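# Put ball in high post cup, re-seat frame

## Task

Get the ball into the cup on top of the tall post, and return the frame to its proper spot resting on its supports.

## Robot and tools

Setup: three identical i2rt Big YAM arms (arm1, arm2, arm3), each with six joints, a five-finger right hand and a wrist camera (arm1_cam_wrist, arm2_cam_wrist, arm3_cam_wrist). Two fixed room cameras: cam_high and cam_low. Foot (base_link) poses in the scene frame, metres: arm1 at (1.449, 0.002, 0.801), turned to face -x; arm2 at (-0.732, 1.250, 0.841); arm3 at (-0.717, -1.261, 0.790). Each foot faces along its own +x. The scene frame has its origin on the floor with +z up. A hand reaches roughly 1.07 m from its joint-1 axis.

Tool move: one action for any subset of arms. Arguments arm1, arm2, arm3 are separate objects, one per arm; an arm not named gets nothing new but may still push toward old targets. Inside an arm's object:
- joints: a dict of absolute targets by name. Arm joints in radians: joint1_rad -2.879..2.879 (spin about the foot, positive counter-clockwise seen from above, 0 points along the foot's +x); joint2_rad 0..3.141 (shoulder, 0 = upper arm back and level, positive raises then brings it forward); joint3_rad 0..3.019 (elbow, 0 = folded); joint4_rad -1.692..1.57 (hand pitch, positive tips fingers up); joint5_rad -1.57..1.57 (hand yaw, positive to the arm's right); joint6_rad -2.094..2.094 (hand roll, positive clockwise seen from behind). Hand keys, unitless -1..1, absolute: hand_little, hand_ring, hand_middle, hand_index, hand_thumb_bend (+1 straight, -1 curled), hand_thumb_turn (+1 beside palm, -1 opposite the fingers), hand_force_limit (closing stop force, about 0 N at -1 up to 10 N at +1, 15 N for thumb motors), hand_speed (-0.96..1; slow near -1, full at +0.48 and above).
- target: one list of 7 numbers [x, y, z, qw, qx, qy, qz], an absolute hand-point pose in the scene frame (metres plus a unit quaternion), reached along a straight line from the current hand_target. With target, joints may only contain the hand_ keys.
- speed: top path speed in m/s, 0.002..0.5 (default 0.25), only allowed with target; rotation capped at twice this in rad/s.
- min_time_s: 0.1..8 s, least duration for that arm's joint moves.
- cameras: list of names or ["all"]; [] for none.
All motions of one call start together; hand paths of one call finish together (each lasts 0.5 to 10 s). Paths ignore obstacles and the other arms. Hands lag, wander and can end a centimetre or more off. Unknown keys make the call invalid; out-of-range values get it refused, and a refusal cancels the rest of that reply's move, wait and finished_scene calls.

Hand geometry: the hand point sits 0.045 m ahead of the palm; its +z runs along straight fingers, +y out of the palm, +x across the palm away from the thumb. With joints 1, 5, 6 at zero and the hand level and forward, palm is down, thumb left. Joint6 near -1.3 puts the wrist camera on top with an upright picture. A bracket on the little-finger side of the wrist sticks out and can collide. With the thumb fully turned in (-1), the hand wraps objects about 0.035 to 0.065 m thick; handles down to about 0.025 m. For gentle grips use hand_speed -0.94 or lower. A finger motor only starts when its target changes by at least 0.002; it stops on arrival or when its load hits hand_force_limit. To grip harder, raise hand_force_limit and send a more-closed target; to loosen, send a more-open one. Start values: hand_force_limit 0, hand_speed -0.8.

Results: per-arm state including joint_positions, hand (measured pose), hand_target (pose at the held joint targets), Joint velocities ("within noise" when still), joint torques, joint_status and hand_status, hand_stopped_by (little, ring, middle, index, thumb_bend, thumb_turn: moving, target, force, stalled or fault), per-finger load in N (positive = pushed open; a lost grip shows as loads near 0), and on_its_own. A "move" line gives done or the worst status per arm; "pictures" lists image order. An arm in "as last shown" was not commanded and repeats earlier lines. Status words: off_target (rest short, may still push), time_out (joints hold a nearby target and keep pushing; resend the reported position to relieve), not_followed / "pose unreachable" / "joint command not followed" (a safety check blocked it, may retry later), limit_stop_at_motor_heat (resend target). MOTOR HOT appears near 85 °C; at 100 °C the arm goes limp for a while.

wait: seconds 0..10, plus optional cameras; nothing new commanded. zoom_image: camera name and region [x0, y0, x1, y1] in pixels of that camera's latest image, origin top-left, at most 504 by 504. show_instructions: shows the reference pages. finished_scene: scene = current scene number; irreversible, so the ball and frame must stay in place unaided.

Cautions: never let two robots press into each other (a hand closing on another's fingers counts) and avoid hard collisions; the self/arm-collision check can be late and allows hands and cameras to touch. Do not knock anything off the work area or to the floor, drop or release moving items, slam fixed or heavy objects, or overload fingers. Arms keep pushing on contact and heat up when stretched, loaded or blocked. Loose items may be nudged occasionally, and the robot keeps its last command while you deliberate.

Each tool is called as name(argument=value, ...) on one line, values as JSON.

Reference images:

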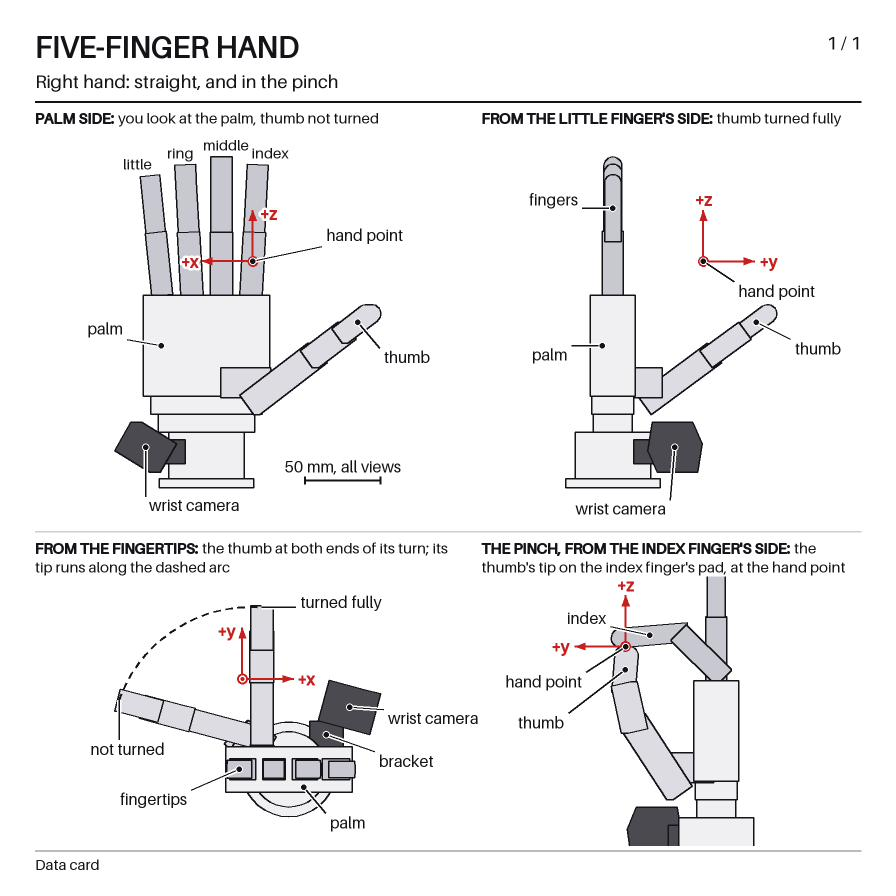

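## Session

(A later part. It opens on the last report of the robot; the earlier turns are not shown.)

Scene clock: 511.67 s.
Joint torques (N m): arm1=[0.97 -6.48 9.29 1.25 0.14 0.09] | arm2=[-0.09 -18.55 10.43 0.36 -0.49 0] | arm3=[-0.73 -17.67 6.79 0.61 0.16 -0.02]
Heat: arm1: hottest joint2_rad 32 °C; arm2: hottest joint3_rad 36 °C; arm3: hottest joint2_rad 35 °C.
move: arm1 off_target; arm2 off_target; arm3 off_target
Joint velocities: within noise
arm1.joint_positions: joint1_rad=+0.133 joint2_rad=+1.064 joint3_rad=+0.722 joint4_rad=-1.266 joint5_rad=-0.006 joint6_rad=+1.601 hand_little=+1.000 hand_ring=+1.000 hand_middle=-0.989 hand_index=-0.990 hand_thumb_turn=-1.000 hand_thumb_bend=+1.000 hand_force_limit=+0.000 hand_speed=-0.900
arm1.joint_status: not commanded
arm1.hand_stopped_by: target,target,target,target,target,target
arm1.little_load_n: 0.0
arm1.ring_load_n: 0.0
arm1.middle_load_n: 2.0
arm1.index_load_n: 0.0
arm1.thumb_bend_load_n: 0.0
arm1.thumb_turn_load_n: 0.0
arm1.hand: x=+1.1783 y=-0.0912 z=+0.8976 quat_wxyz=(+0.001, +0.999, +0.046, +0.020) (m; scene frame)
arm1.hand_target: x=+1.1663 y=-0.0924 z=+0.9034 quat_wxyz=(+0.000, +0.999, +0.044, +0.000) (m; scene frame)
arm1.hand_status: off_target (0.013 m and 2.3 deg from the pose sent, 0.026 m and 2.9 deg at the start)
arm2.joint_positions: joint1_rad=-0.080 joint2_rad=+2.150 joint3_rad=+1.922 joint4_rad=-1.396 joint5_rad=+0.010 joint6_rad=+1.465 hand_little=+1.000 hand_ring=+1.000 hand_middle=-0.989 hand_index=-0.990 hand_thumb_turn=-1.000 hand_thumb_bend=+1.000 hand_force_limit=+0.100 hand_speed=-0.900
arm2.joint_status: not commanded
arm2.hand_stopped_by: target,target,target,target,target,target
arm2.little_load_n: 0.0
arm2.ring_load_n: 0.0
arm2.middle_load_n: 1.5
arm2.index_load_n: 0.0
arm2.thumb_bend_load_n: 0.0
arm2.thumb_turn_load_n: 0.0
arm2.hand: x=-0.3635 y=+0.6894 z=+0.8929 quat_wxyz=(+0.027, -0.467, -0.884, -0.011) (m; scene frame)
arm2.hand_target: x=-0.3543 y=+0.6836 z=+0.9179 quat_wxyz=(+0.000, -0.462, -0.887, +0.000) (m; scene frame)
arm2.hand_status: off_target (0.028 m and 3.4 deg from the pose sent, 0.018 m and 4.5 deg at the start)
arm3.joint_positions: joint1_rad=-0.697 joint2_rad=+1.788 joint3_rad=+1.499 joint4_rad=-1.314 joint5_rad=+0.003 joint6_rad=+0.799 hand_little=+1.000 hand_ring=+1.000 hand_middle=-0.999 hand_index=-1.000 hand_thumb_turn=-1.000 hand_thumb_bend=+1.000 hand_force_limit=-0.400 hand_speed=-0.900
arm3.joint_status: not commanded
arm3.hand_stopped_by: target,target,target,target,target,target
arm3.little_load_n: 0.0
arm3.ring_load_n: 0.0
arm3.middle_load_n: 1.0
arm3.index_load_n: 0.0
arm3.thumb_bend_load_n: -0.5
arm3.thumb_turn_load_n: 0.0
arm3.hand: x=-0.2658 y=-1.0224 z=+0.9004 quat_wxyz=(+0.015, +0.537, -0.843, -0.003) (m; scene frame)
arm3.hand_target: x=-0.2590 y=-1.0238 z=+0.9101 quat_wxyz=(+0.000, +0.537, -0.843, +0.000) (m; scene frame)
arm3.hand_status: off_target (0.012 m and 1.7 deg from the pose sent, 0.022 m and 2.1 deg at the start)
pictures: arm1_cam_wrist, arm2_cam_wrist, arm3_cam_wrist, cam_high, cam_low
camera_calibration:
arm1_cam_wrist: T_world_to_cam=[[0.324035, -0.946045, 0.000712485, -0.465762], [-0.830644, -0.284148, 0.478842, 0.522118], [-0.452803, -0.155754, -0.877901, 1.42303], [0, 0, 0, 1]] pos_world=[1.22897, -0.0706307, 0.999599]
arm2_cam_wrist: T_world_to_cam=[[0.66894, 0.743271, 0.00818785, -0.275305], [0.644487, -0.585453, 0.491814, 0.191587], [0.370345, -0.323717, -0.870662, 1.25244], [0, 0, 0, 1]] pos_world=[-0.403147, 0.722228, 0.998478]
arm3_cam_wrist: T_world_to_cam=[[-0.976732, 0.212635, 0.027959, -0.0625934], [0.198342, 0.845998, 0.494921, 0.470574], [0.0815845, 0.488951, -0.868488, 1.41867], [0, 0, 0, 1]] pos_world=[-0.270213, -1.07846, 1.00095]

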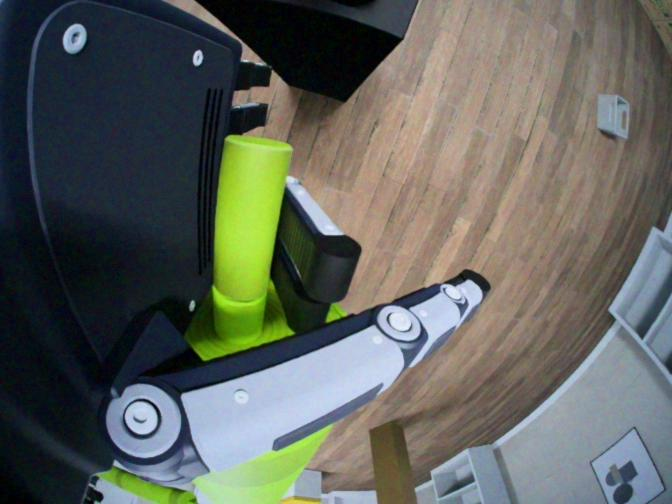

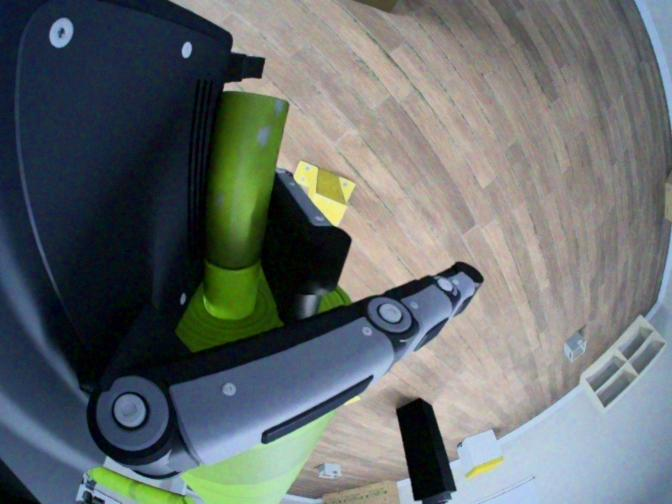

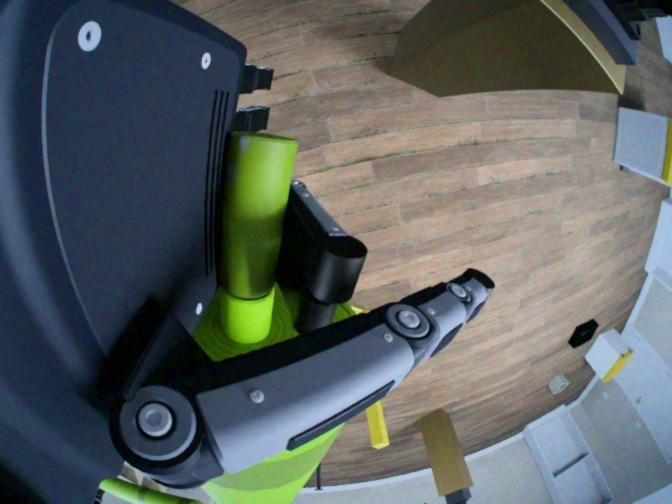

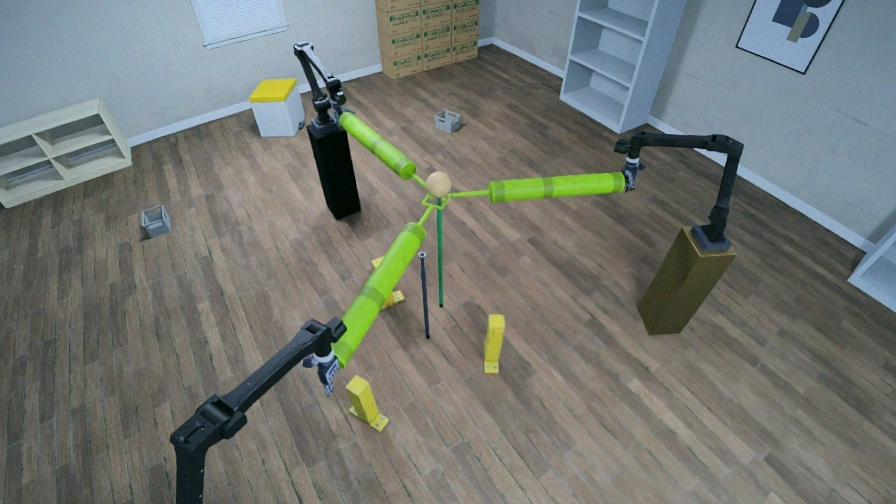

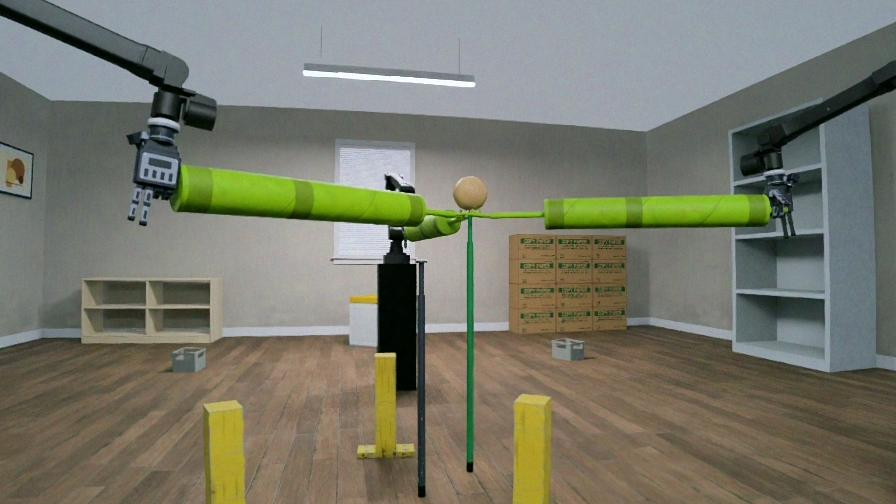

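move(arm1={"target":[1.166,-0.0924,0.869,0,0.9990,0.0436,0],"speed":0.04}, arm2={"target":[-0.3539,0.683,0.886,0,0.4617,0.8870,0],"speed":0.04}, arm3={"target":[-0.2589,-1.0237,0.873,0,0.5373,-0.8434,0],"speed":0.04}, cameras=["cam_high","cam_low"])

zoom_image(camera="cam_low", region=[400, 130, 540, 270])

zoom_image(camera="cam_high", region=[370, 130, 510, 270])

Scene clock: 518.20 s.
Joint torques (N m): arm1=[1.49 -7 8.79 1.13 0.14 0.11] | arm2=[-1.03 -16.79 10.33 0.51 -0.51 -0.02] | arm3=[-0.73 -17.38 6.31 0.55 0.16 -0.02]
Heat: arm1: hottest joint2_rad 32 °C; arm2: hottest joint3_rad 36 °C; arm3: hottest joint2_rad 35 °C.
move: arm1 off_target; arm2 off_target; arm3 done
Joint velocities: within noise
arm1.joint_positions: joint1_rad=+0.133 joint2_rad=+1.108 joint3_rad=+0.656 joint4_rad=-1.154 joint5_rad=-0.006 joint6_rad=+1.601 hand_little=+1.000 hand_ring=+1.000 hand_middle=-0.989 hand_index=-0.990 hand_thumb_turn=-1.000 hand_thumb_bend=+1.000 hand_force_limit=+0.000 hand_speed=-0.900
arm1.joint_status: not commanded
arm1.hand_stopped_by: target,target,target,target,target,target
arm1.little_load_n: 0.0
arm1.ring_load_n: 0.0
arm1.middle_load_n: 2.5
arm1.index_load_n: 0.5
arm1.thumb_bend_load_n: 0.0
arm1.thumb_turn_load_n: 0.0
arm1.hand: x=+1.1780 y=-0.0912 z=+0.8642 quat_wxyz=(+0.001, +0.999, +0.046, +0.019) (m; scene frame)
arm1.hand_target: x=+1.1663 y=-0.0924 z=+0.8693 quat_wxyz=(+0.000, +0.999, +0.044, +0.000) (m; scene frame)
arm1.hand_status: off_target (0.013 m and 2.2 deg from the pose sent, 0.031 m and 2.3 deg at the start)
arm2.joint_positions: joint1_rad=-0.080 joint2_rad=+2.150 joint3_rad=+1.874 joint4_rad=-1.329 joint5_rad=+0.010 joint6_rad=+1.465 hand_little=+1.000 hand_ring=+1.000 hand_middle=-0.989 hand_index=-0.990 hand_thumb_turn=-1.000 hand_thumb_bend=+1.000 hand_force_limit=+0.100 hand_speed=-0.900
arm2.joint_status: not commanded
arm2.hand_stopped_by: target,target,target,target,target,target
arm2.little_load_n: 0.0
arm2.ring_load_n: 0.0
arm2.middle_load_n: 1.5
arm2.index_load_n: 0.0
arm2.thumb_bend_load_n: 0.0
arm2.thumb_turn_load_n: 0.0
arm2.hand: x=-0.3632 y=+0.6888 z=+0.8753 quat_wxyz=(+0.019, -0.468, -0.884, -0.006) (m; scene frame)
arm2.hand_target: x=-0.3541 y=+0.6833 z=+0.8861 quat_wxyz=(+0.000, -0.462, -0.887, +0.000) (m; scene frame)
arm2.hand_status: off_target (0.015 m and 2.4 deg from the pose sent, 0.013 m and 3.4 deg at the start)
arm3.joint_positions: joint1_rad=-0.697 joint2_rad=+1.814 joint3_rad=+1.441 joint4_rad=-1.223 joint5_rad=+0.003 joint6_rad=+0.799 hand_little=+1.000 hand_ring=+1.000 hand_middle=-0.999 hand_index=-1.000 hand_thumb_turn=-1.000 hand_thumb_bend=+1.000 hand_force_limit=-0.400 hand_speed=-0.900
arm3.joint_status: not commanded
arm3.hand_stopped_by: target,target,target,target,target,target
arm3.little_load_n: 0.0
arm3.ring_load_n: 0.0
arm3.middle_load_n: 1.0
arm3.index_load_n: 0.0
arm3.thumb_bend_load_n: 0.0
arm3.thumb_turn_load_n: 0.0
arm3.hand: x=-0.2649 y=-1.0219 z=+0.8663 quat_wxyz=(+0.011, +0.537, -0.843, -0.002) (m; scene frame)
arm3.hand_target: x=-0.2589 y=-1.0238 z=+0.8730 quat_wxyz=(+0.000, +0.537, -0.843, +0.000) (m; scene frame)
arm3.hand_status: done (0.009 m and 1.3 deg from the pose sent, 0.028 m and 1.8 deg at the start)
pictures: cam_high, cam_low

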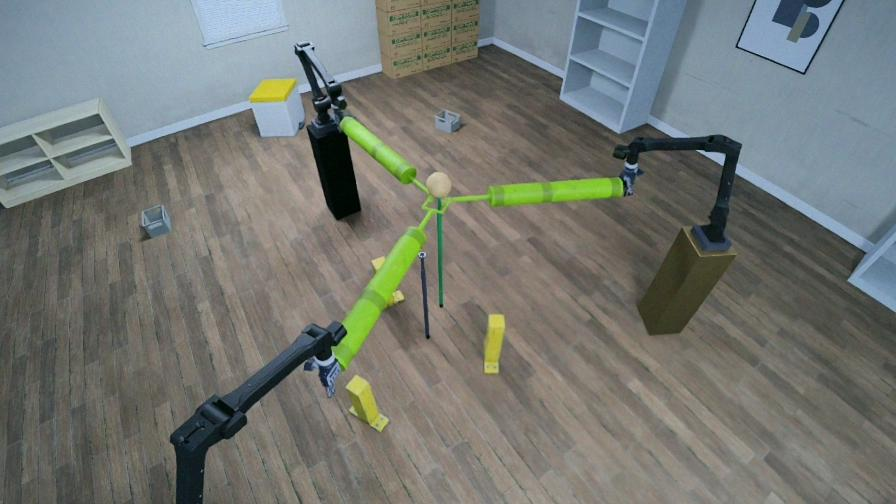

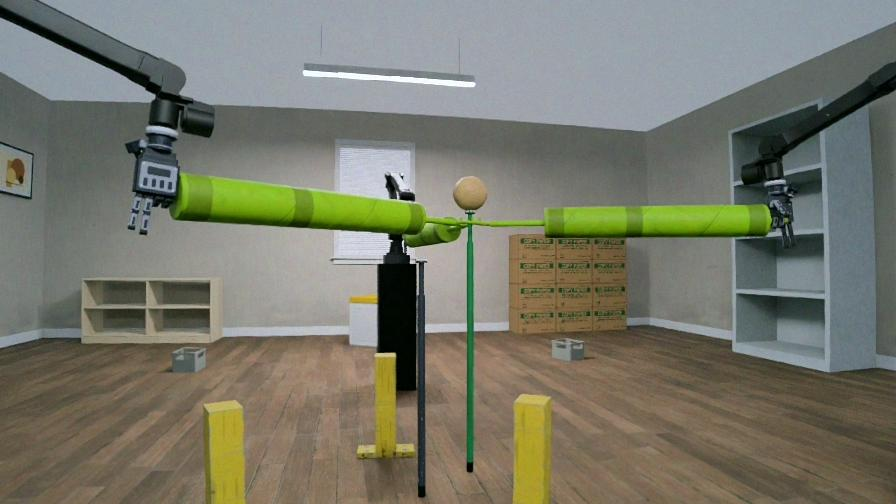

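Scaled by 3.600 from the camera's 896x504 image, which has a finer 1280x720 frame.

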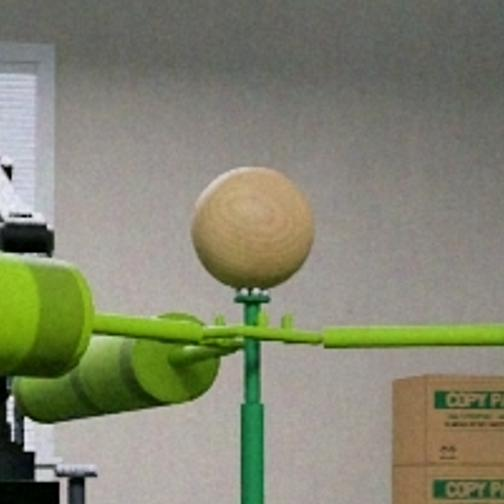

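Scaled by 3.600 from the camera's 896x504 image, which has a finer 1280x720 frame.

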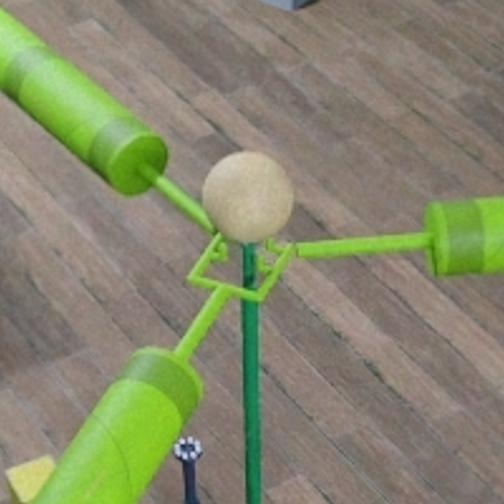

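move(arm1={"target":[1.080,0.0306,0.869,0,0.9990,0.0436,0],"speed":0.05}, arm2={"target":[-0.4399,0.806,0.880,0,0.4617,0.8870,0],"speed":0.05}, arm3={"target":[-0.3449,-0.9007,0.873,0,0.5373,-0.8434,0],"speed":0.05}, cameras=["all"])

Scene clock: 528.30 s.
Joint torques (N m): arm1=[-0.56 -11.16 11.88 0.31 -0.08 -0.1] | arm2=[-1.79 -15.21 7.88 -0.23 -0.29 -0.12] | arm3=[0.09 -19.37 5.87 0.17 0.37 0.08]
Heat: arm1: hottest joint3_rad 32 °C; arm2: hottest joint3_rad 35 °C; arm3: hottest joint2_rad 35 °C.
move: arm1 off_target; arm2 off_target; arm3 off_target
Joint velocities: within noise
arm1.joint_positions: joint1_rad=-0.238 joint2_rad=+1.376 joint3_rad=+0.841 joint4_rad=-1.087 joint5_rad=+0.000 joint6_rad=+1.240 hand_little=+1.000 hand_ring=+1.000 hand_middle=-0.989 hand_index=-0.990 hand_thumb_turn=-1.000 hand_thumb_bend=+1.000 hand_force_limit=+0.000 hand_speed=-0.900
arm1.joint_status: not commanded
arm1.hand_stopped_by: target,target,target,target,target,target
arm1.little_load_n: 0.0
arm1.ring_load_n: 0.0
arm1.middle_load_n: 2.0
arm1.index_load_n: 0.0
arm1.thumb_bend_load_n: 0.0
arm1.thumb_turn_load_n: 0.0
arm1.hand: x=+1.1032 y=+0.0214 z=+0.8520 quat_wxyz=(+0.007, +0.999, +0.041, +0.026) (m; scene frame)
arm1.hand_target: x=+1.0809 y=+0.0305 z=+0.8694 quat_wxyz=(+0.000, +0.999, +0.043, +0.000) (m; scene frame)
arm1.hand_status: off_target (0.030 m and 3.1 deg from the pose sent, 0.156 m and 2.2 deg at the start)
arm2.joint_positions: joint1_rad=-0.099 joint2_rad=+1.826 joint3_rad=+1.298 joint4_rad=-1.076 joint5_rad=+0.005 joint6_rad=+1.444 hand_little=+1.000 hand_ring=+1.000 hand_middle=-0.989 hand_index=-0.990 hand_thumb_turn=-1.000 hand_thumb_bend=+1.000 hand_force_limit=+0.100 hand_speed=-0.900
arm2.joint_status: not commanded
arm2.hand_stopped_by: target,target,target,target,target,target
arm2.little_load_n: 0.0
arm2.ring_load_n: 0.0
arm2.middle_load_n: 1.0
arm2.index_load_n: 0.0
arm2.thumb_bend_load_n: 0.0
arm2.thumb_turn_load_n: 0.0
arm2.hand: x=-0.4370 y=+0.8083 z=+0.8580 quat_wxyz=(+0.017, -0.467, -0.884, -0.007) (m; scene frame)
arm2.hand_target: x=-0.4399 y=+0.8061 z=+0.8793 quat_wxyz=(+0.000, -0.462, -0.887, +0.000) (m; scene frame)
arm2.hand_status: off_target (0.022 m and 2.2 deg from the pose sent, 0.140 m and 2.4 deg at the start)
arm3.joint_positions: joint1_rad=-0.422 joint2_rad=+1.802 joint3_rad=+1.386 joint4_rad=-1.197 joint5_rad=-0.004 joint6_rad=+1.071 hand_little=+1.000 hand_ring=+1.000 hand_middle=-0.999 hand_index=-1.000 hand_thumb_turn=-1.000 hand_thumb_bend=+1.000 hand_force_limit=-0.400 hand_speed=-0.900
arm3.joint_status: not commanded
arm3.hand_stopped_by: target,target,target,target,target,target
arm3.little_load_n: 0.5
arm3.ring_load_n: 0.0
arm3.middle_load_n: 1.0
arm3.index_load_n: 0.0
arm3.thumb_bend_load_n: -0.5
arm3.thumb_turn_load_n: 0.0
arm3.hand: x=-0.3472 y=-0.9028 z=+0.8534 quat_wxyz=(+0.020, +0.538, -0.843, -0.001) (m; scene frame)
arm3.hand_target: x=-0.3450 y=-0.9008 z=+0.8727 quat_wxyz=(+0.000, +0.537, -0.843, +0.000) (m; scene frame)
arm3.hand_status: off_target (0.020 m and 2.3 deg from the pose sent, 0.145 m and 1.3 deg at the start)
pictures: arm1_cam_wrist, arm2_cam_wrist, arm3_cam_wrist, cam_high, cam_low
camera_calibration:
arm1_cam_wrist: T_world_to_cam=[[0.314683, -0.949077, 0.0150955, -0.336728], [-0.838988, -0.270673, 0.472054, 0.528346], [-0.44393, -0.161212, -0.88144, 1.35996], [0, 0, 0, 1]] pos_world=[1.15297, 0.042671, 0.954403]
arm2_cam_wrist: T_world_to_cam=[[0.667562, 0.744528, 0.00627425, -0.314221], [0.637934, -0.576292, 0.510811, 0.299154], [0.383929, -0.336995, -0.85967, 1.29507], [0, 0, 0, 1]] pos_world=[-0.478292, 0.842777, 0.96249]
arm3_cam_wrist: T_world_to_cam=[[-0.977103, 0.21026, 0.0325574, -0.172396], [0.199188, 0.850193, 0.487335, 0.419415], [0.0747869, 0.482662, -0.872608, 1.32148], [0, 0, 0, 1]] pos_world=[-0.35082, -0.958162, 0.954348]

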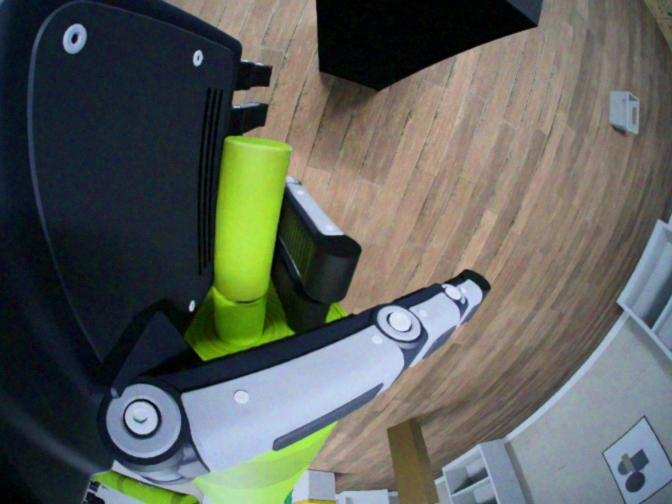

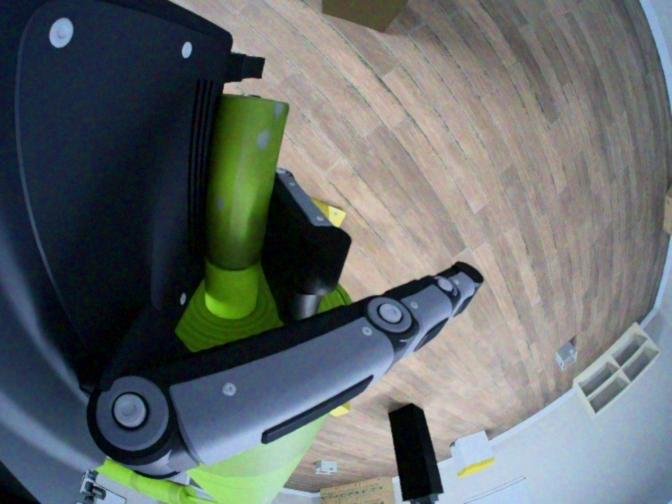

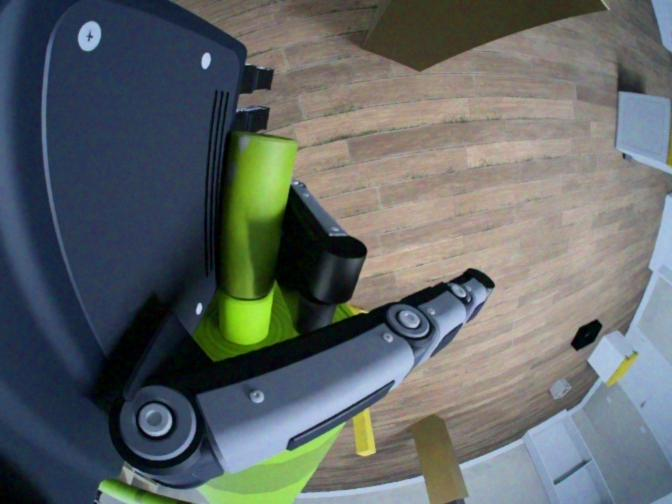

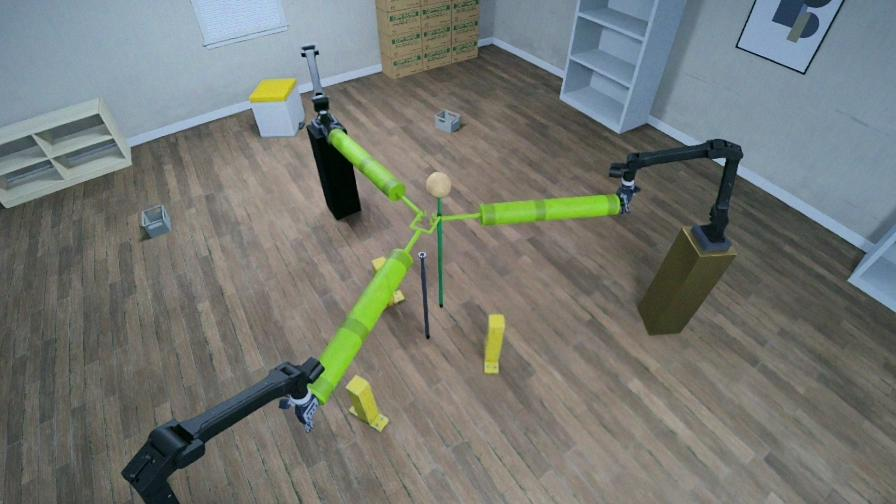

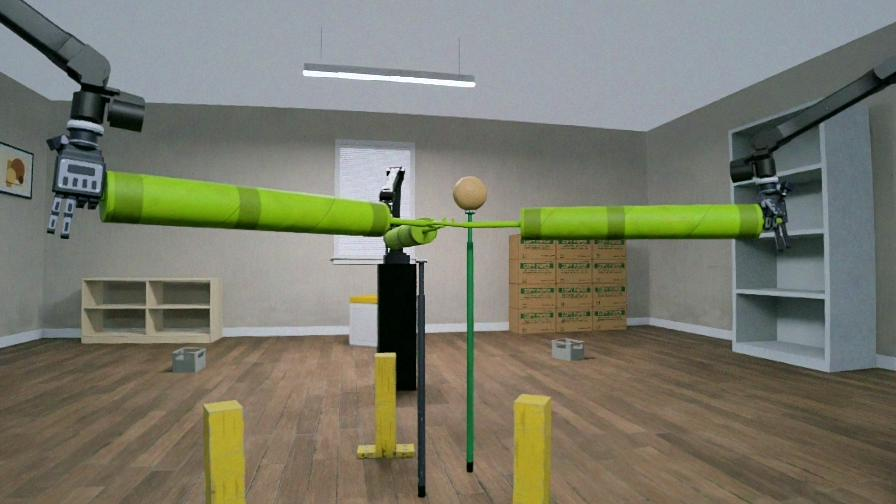

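move(arm1={"target":[0.930,0.0685,0.835,0,0.9990,-0.0454,0],"speed":0.08}, arm2={"target":[-0.4285,1.109,0.825,0,0.5388,0.8425,0],"speed":0.08}, arm3={"target":[-0.643,-0.579,0.85,0,0.4602,-0.8878,0],"speed":0.08}, cameras=["all"])

Scene clock: 548.80 s.
Joint torques (N m): arm1=[0.67 -18.49 11.21 -0.12 -0.26 0.08] | arm2=[1.14 -6.89 6.22 -0.17 -0.51 0.16] | arm3=[0.62 -21.25 9.85 -0.53 0.23 0.12]
Heat: arm1: hottest joint3_rad 33 °C; arm2: hottest joint3_rad 34 °C; arm3: hottest joint2_rad 34 °C.
move: arm1 off_target; arm2 off_target; arm3 off_target
Joint velocities: within noise
arm1.joint_positions: joint1_rad=-0.239 joint2_rad=+1.769 joint3_rad=+1.218 joint4_rad=-1.052 joint5_rad=+0.003 joint6_rad=+1.408 hand_little=+1.000 hand_ring=+1.000 hand_middle=-0.990 hand_index=-0.990 hand_thumb_turn=-1.000 hand_thumb_bend=+1.000 hand_force_limit=+0.000 hand_speed=-0.900
arm1.joint_status: not commanded
arm1.hand_stopped_by: target,target,target,target,target,target
arm1.little_load_n: 0.0
arm1.ring_load_n: 0.0
arm1.middle_load_n: 1.0
arm1.index_load_n: 0.0
arm1.thumb_bend_load_n: -0.5
arm1.thumb_turn_load_n: 0.0
arm1.hand: x=+0.9483 y=+0.0645 z=+0.8190 quat_wxyz=(+0.002, +0.999, -0.043, +0.017) (m; scene frame)
arm1.hand_target: x=+0.9307 y=+0.0683 z=+0.8352 quat_wxyz=(+0.000, +0.999, -0.045, +0.000) (m; scene frame)
arm1.hand_status: off_target (0.025 m and 2.0 deg from the pose sent, 0.180 m and 10.4 deg at the start)
arm2.joint_positions: joint1_rad=+0.406 joint2_rad=+1.355 joint3_rad=+0.579 joint4_rad=-0.803 joint5_rad=-0.022 joint6_rad=+2.086 hand_little=+1.000 hand_ring=+1.000 hand_middle=-0.989 hand_index=-0.990 hand_thumb_turn=-1.000 hand_thumb_bend=+1.000 hand_force_limit=+0.100 hand_speed=-0.900
arm2.joint_status: not commanded
arm2.hand_stopped_by: target,target,target,target,target,target
arm2.little_load_n: 0.0
arm2.ring_load_n: 0.0
arm2.middle_load_n: 8.0
arm2.index_load_n: 0.5
arm2.thumb_bend_load_n: 0.0
arm2.thumb_turn_load_n: 0.0
arm2.hand: x=-0.4328 y=+1.0970 z=+0.8194 quat_wxyz=(+0.006, -0.526, -0.850, -0.011) (m; scene frame)
arm2.hand_target: x=-0.4291 y=+1.1081 z=+0.8246 quat_wxyz=(+0.000, -0.515, -0.857, -0.016) (m; scene frame)
arm2.hand_status: off_target (0.014 m and 2.2 deg from the pose sent, 0.303 m and 9.8 deg at the start; a joint's target at an end of its range on 33 of 186 steps)
arm3.joint_positions: joint1_rad=+0.332 joint2_rad=+2.082 joint3_rad=+1.737 joint4_rad=-1.281 joint5_rad=-0.004 joint6_rad=+2.006 hand_little=+1.000 hand_ring=+1.000 hand_middle=-0.999 hand_index=-1.000 hand_thumb_turn=-1.000 hand_thumb_bend=+1.000 hand_force_limit=-0.400 hand_speed=-0.900
arm3.joint_status: not commanded
arm3.hand_stopped_by: target,target,target,target,target,target
arm3.little_load_n: 0.0
arm3.ring_load_n: 0.0
arm3.middle_load_n: 1.0
arm3.index_load_n: 0.0
arm3.thumb_bend_load_n: 0.0
arm3.thumb_turn_load_n: 0.0
arm3.hand: x=-0.6402 y=-0.6005 z=+0.8197 quat_wxyz=(+0.017, +0.460, -0.887, +0.020) (m; scene frame)
arm3.hand_target: x=-0.6433 y=-0.5806 z=+0.8503 quat_wxyz=(+0.000, +0.460, -0.888, -0.001) (m; scene frame)
arm3.hand_status: off_target (0.037 m and 3.0 deg from the pose sent, 0.439 m and 10.6 deg at the start)
pictures: arm1_cam_wrist, arm2_cam_wrist, arm3_cam_wrist, cam_high, cam_low
camera_calibration:
arm1_cam_wrist: T_world_to_cam=[[0.15103, -0.988525, -0.00285587, -0.0741798], [-0.865365, -0.133608, 0.483003, 0.432727], [-0.477842, -0.0704763, -0.875614, 1.29054], [0, 0, 0, 1]] pos_world=[1.00235, 0.0754402, 0.920798]
arm2_cam_wrist: T_world_to_cam=[[0.763267, 0.645857, 0.0171081, -0.390924], [0.542439, -0.654983, 0.526077, 0.515077], [0.350976, -0.392257, -0.850265, 1.39624], [0, 0, 0, 1]] pos_world=[-0.471064, 1.13753, 0.922888]
arm3_cam_wrist: T_world_to_cam=[[-0.924292, 0.381643, -0.00579241, -0.352979], [0.335464, 0.819505, 0.464623, 0.324609], [0.182067, 0.427504, -0.885489, 1.21426], [0, 0, 0, 1]] pos_world=[-0.656227, -0.65041, 0.922352]

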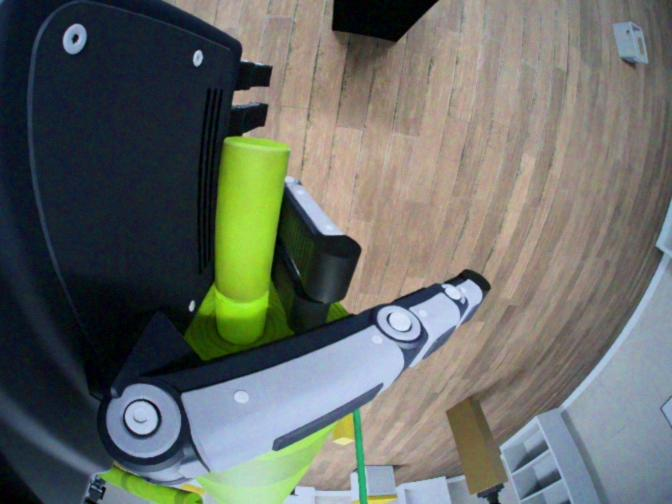

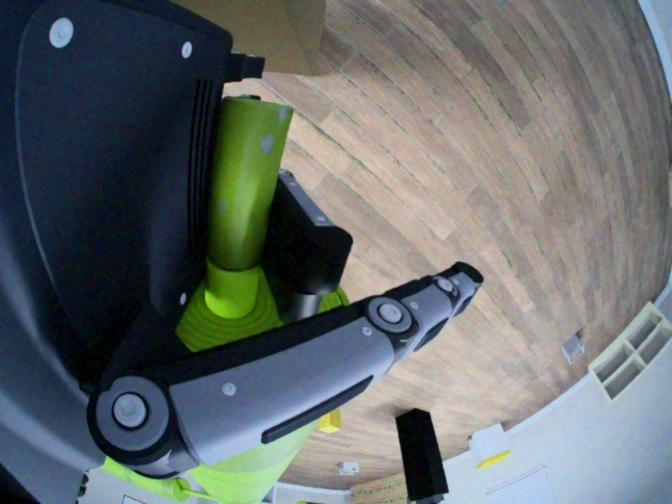

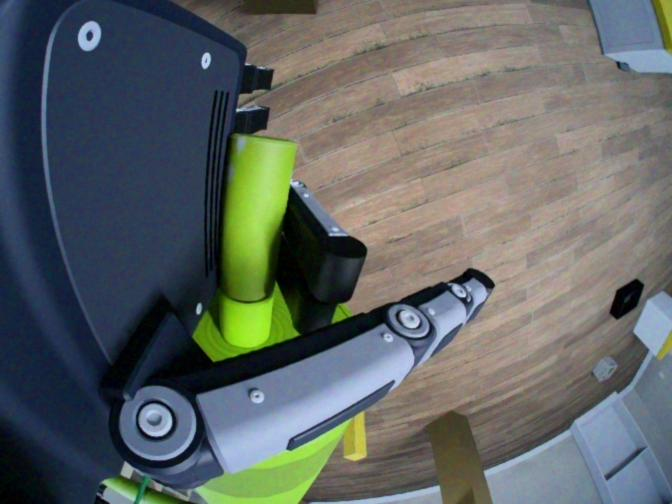

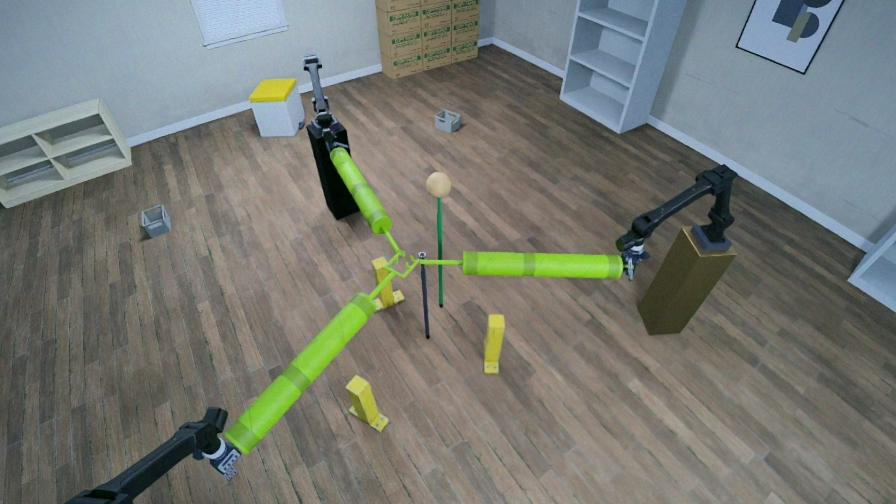

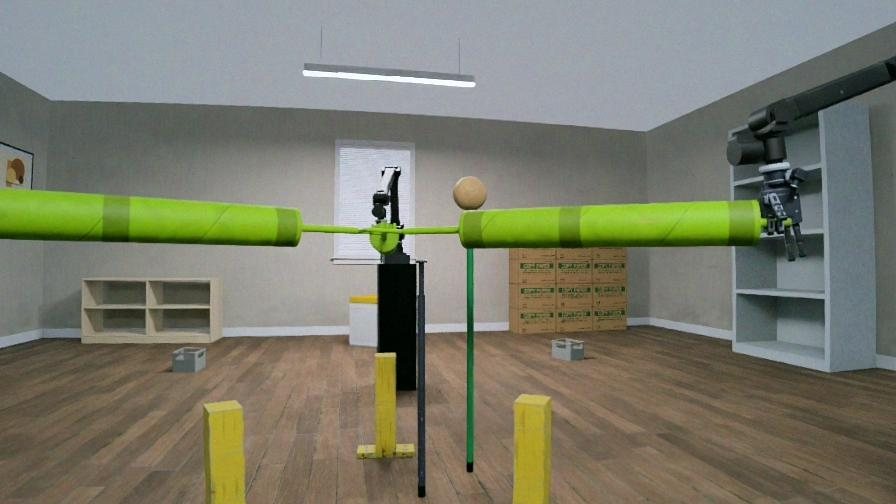

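move(arm1={"target":[0.931,0.067,0.486,0,0.9990,-0.0454,0],"speed":0.08}, arm2={"target":[-0.438,1.114,0.482,0,0.5388,0.8425,0],"speed":0.08}, arm3={"target":[-0.644,-0.577,0.50,0,0.4602,-0.8878,0],"speed":0.08}, cameras=["all"])

zoom_image(camera="cam_low", region=[180, 300, 600, 504])

Scene clock: 564.80 s.
Joint torques (N m): arm1=[1.38 -21.54 4.38 0.43 -0.36 0.07] | arm2=[0.91 -8.59 -2.97 0.2 -0.29 0.13] | arm3=[-0.09 -22.18 5.63 0.23 0.07 0.1]
Heat: arm1: hottest joint3_rad 33 °C; arm2: hottest joint3_rad 33 °C; arm3: hottest joint3_rad 36 °C.
move: arm1 off_target; arm2 off_target; arm3 off_target
Joint velocities: within noise
arm1.joint_positions: joint1_rad=-0.240 joint2_rad=+2.473 joint3_rad=+1.250 joint4_rad=-0.363 joint5_rad=+0.005 joint6_rad=+1.410 hand_little=+1.000 hand_ring=+1.000 hand_middle=-0.990 hand_index=-0.990 hand_thumb_turn=-1.000 hand_thumb_bend=+1.000 hand_force_limit=+0.000 hand_speed=-0.900
arm1.joint_status: not commanded
arm1.hand_stopped_by: target,target,target,target,target,target
arm1.little_load_n: 0.0
arm1.ring_load_n: 0.0
arm1.middle_load_n: 1.0
arm1.index_load_n: 0.0
arm1.thumb_bend_load_n: 0.0
arm1.thumb_turn_load_n: 0.0
arm1.hand: x=+0.9422 y=+0.0674 z=+0.4837 quat_wxyz=(-0.001, +0.999, -0.045, +0.009) (m; scene frame)
arm1.hand_target: x=+0.9312 y=+0.0669 z=+0.4861 quat_wxyz=(+0.000, +0.999, -0.045, +0.000) (m; scene frame)
arm1.hand_status: off_target (0.011 m and 1.1 deg from the pose sent, 0.334 m and 2.0 deg at the start)
arm2.joint_positions: joint1_rad=+0.407 joint2_rad=+2.567 joint3_rad=+0.717 joint4_rad=+0.302 joint5_rad=-0.026 joint6_rad=+2.086 hand_little=+1.000 hand_ring=+1.000 hand_middle=-0.989 hand_index=-0.990 hand_thumb_turn=-1.000 hand_thumb_bend=+1.000 hand_force_limit=+0.100 hand_speed=-0.900
arm2.joint_status: not commanded
arm2.hand_stopped_by: target,target,target,target,target,target
arm2.little_load_n: 0.0
arm2.ring_load_n: 0.0
arm2.middle_load_n: 4.5
arm2.index_load_n: 0.0
arm2.thumb_bend_load_n: 0.0
arm2.thumb_turn_load_n: 0.0
arm2.hand: x=-0.4332 y=+1.0984 z=+0.4862 quat_wxyz=(-0.010, -0.526, -0.851, -0.012) (m; scene frame)
arm2.hand_target: x=-0.4386 y=+1.1128 z=+0.4823 quat_wxyz=(+0.000, -0.516, -0.856, -0.015) (m; scene frame)
arm2.hand_status: off_target (0.017 m and 2.5 deg from the pose sent, 0.338 m and 2.2 deg at the start; a joint's target at an end of its range on 148 of 150 steps)
arm3.joint_positions: joint1_rad=+0.344 joint2_rad=+2.609 joint3_rad=+1.726 joint4_rad=-0.716 joint5_rad=+0.001 joint6_rad=+2.015 hand_little=+1.000 hand_ring=+1.000 hand_middle=-0.999 hand_index=-1.000 hand_thumb_turn=-1.000 hand_thumb_bend=+1.000 hand_force_limit=-0.400 hand_speed=-0.900
arm3.joint_status: not commanded
arm3.hand_stopped_by: target,target,target,target,target,target
arm3.little_load_n: 0.0
arm3.ring_load_n: 0.0
arm3.middle_load_n: 1.0
arm3.index_load_n: 0.0
arm3.thumb_bend_load_n: 0.0
arm3.thumb_turn_load_n: 0.0
arm3.hand: x=-0.6445 y=-0.5914 z=+0.4921 quat_wxyz=(+0.006, +0.461, -0.887, +0.010) (m; scene frame)
arm3.hand_target: x=-0.6441 y=-0.5772 z=+0.5004 quat_wxyz=(+0.000, +0.460, -0.888, +0.000) (m; scene frame)
arm3.hand_status: off_target (0.016 m and 1.4 deg from the pose sent, 0.321 m and 3.0 deg at the start)
pictures: arm1_cam_wrist, arm2_cam_wrist, arm3_cam_wrist, cam_high, cam_low
camera_calibration:
arm1_cam_wrist: T_world_to_cam=[[0.147486, -0.988996, -0.0115727, -0.0638327], [-0.858151, -0.133773, 0.495664, 0.576989], [-0.491758, -0.0631723, -0.868438, 1.00333], [0, 0, 0, 1]] pos_world=[0.997951, 0.0774378, 0.584595]
arm2_cam_wrist: T_world_to_cam=[[0.761553, 0.647448, 0.0291246, -0.394138], [0.52813, -0.645999, 0.551148, 0.663242], [0.375654, -0.404346, -0.833899, 1.12958], [0, 0, 0, 1]] pos_world=[-0.474451, 1.14038, 0.587888]
arm3_cam_wrist: T_world_to_cam=[[-0.925204, 0.37944, -0.0047353, -0.364711], [0.32852, 0.807165, 0.490469, 0.446368], [0.189926, 0.452229, -0.871446, 0.933764], [0, 0, 0, 1]] pos_world=[-0.661419, -0.644182, 0.593068]

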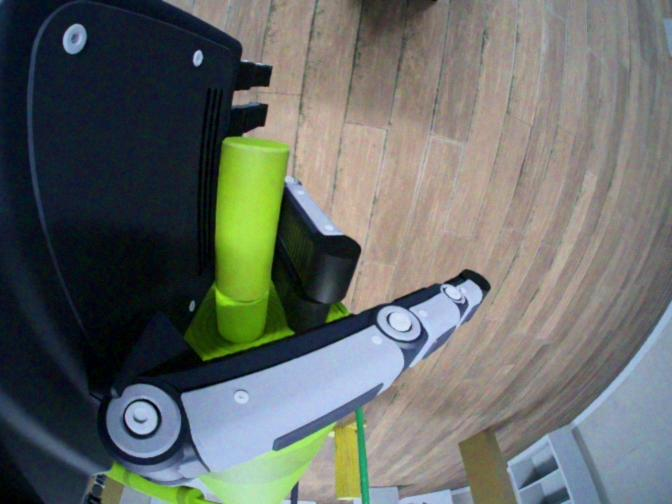

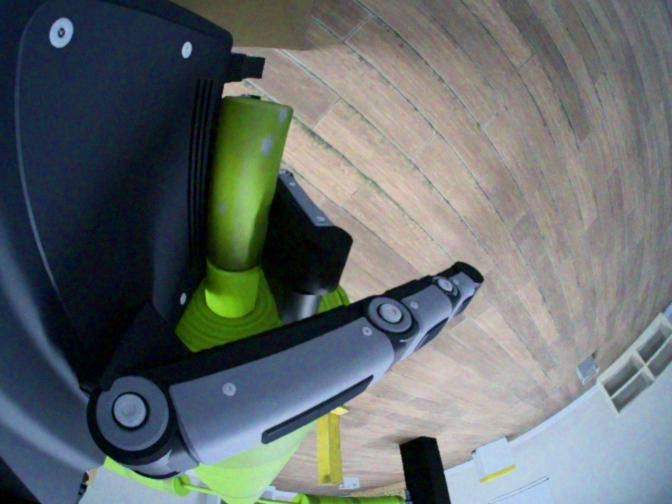

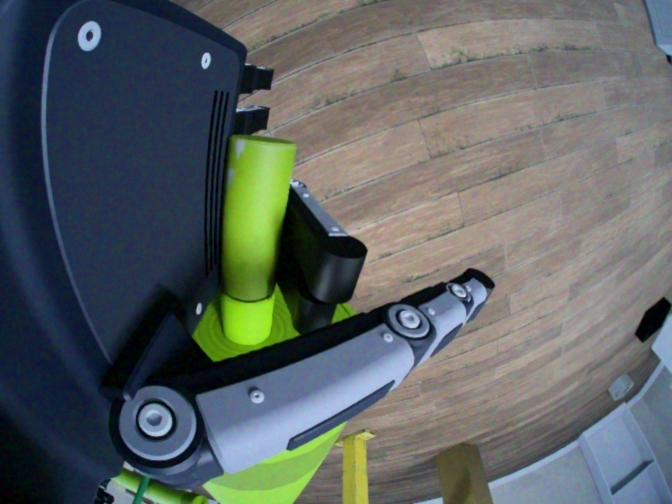

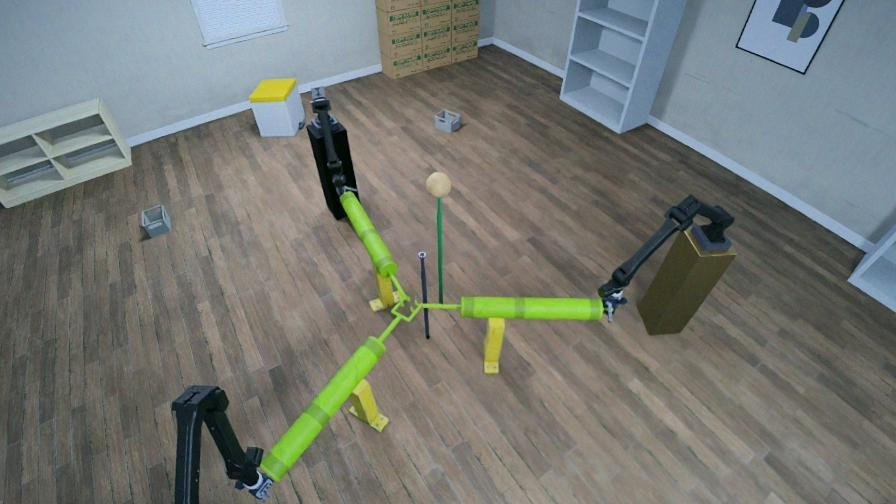

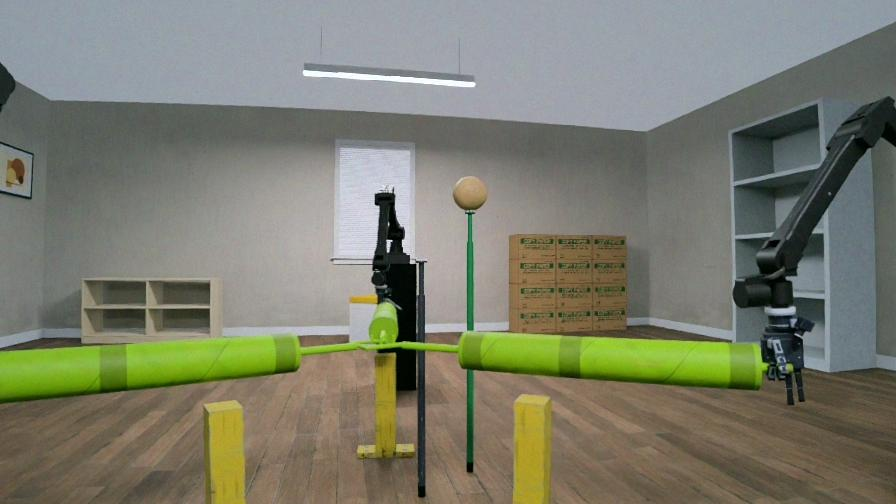

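Scaled by 1.200 from the camera's 896x504 image, which has a finer 1280x720 frame.

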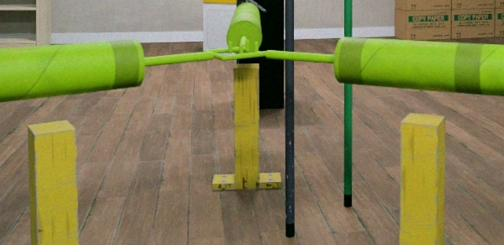

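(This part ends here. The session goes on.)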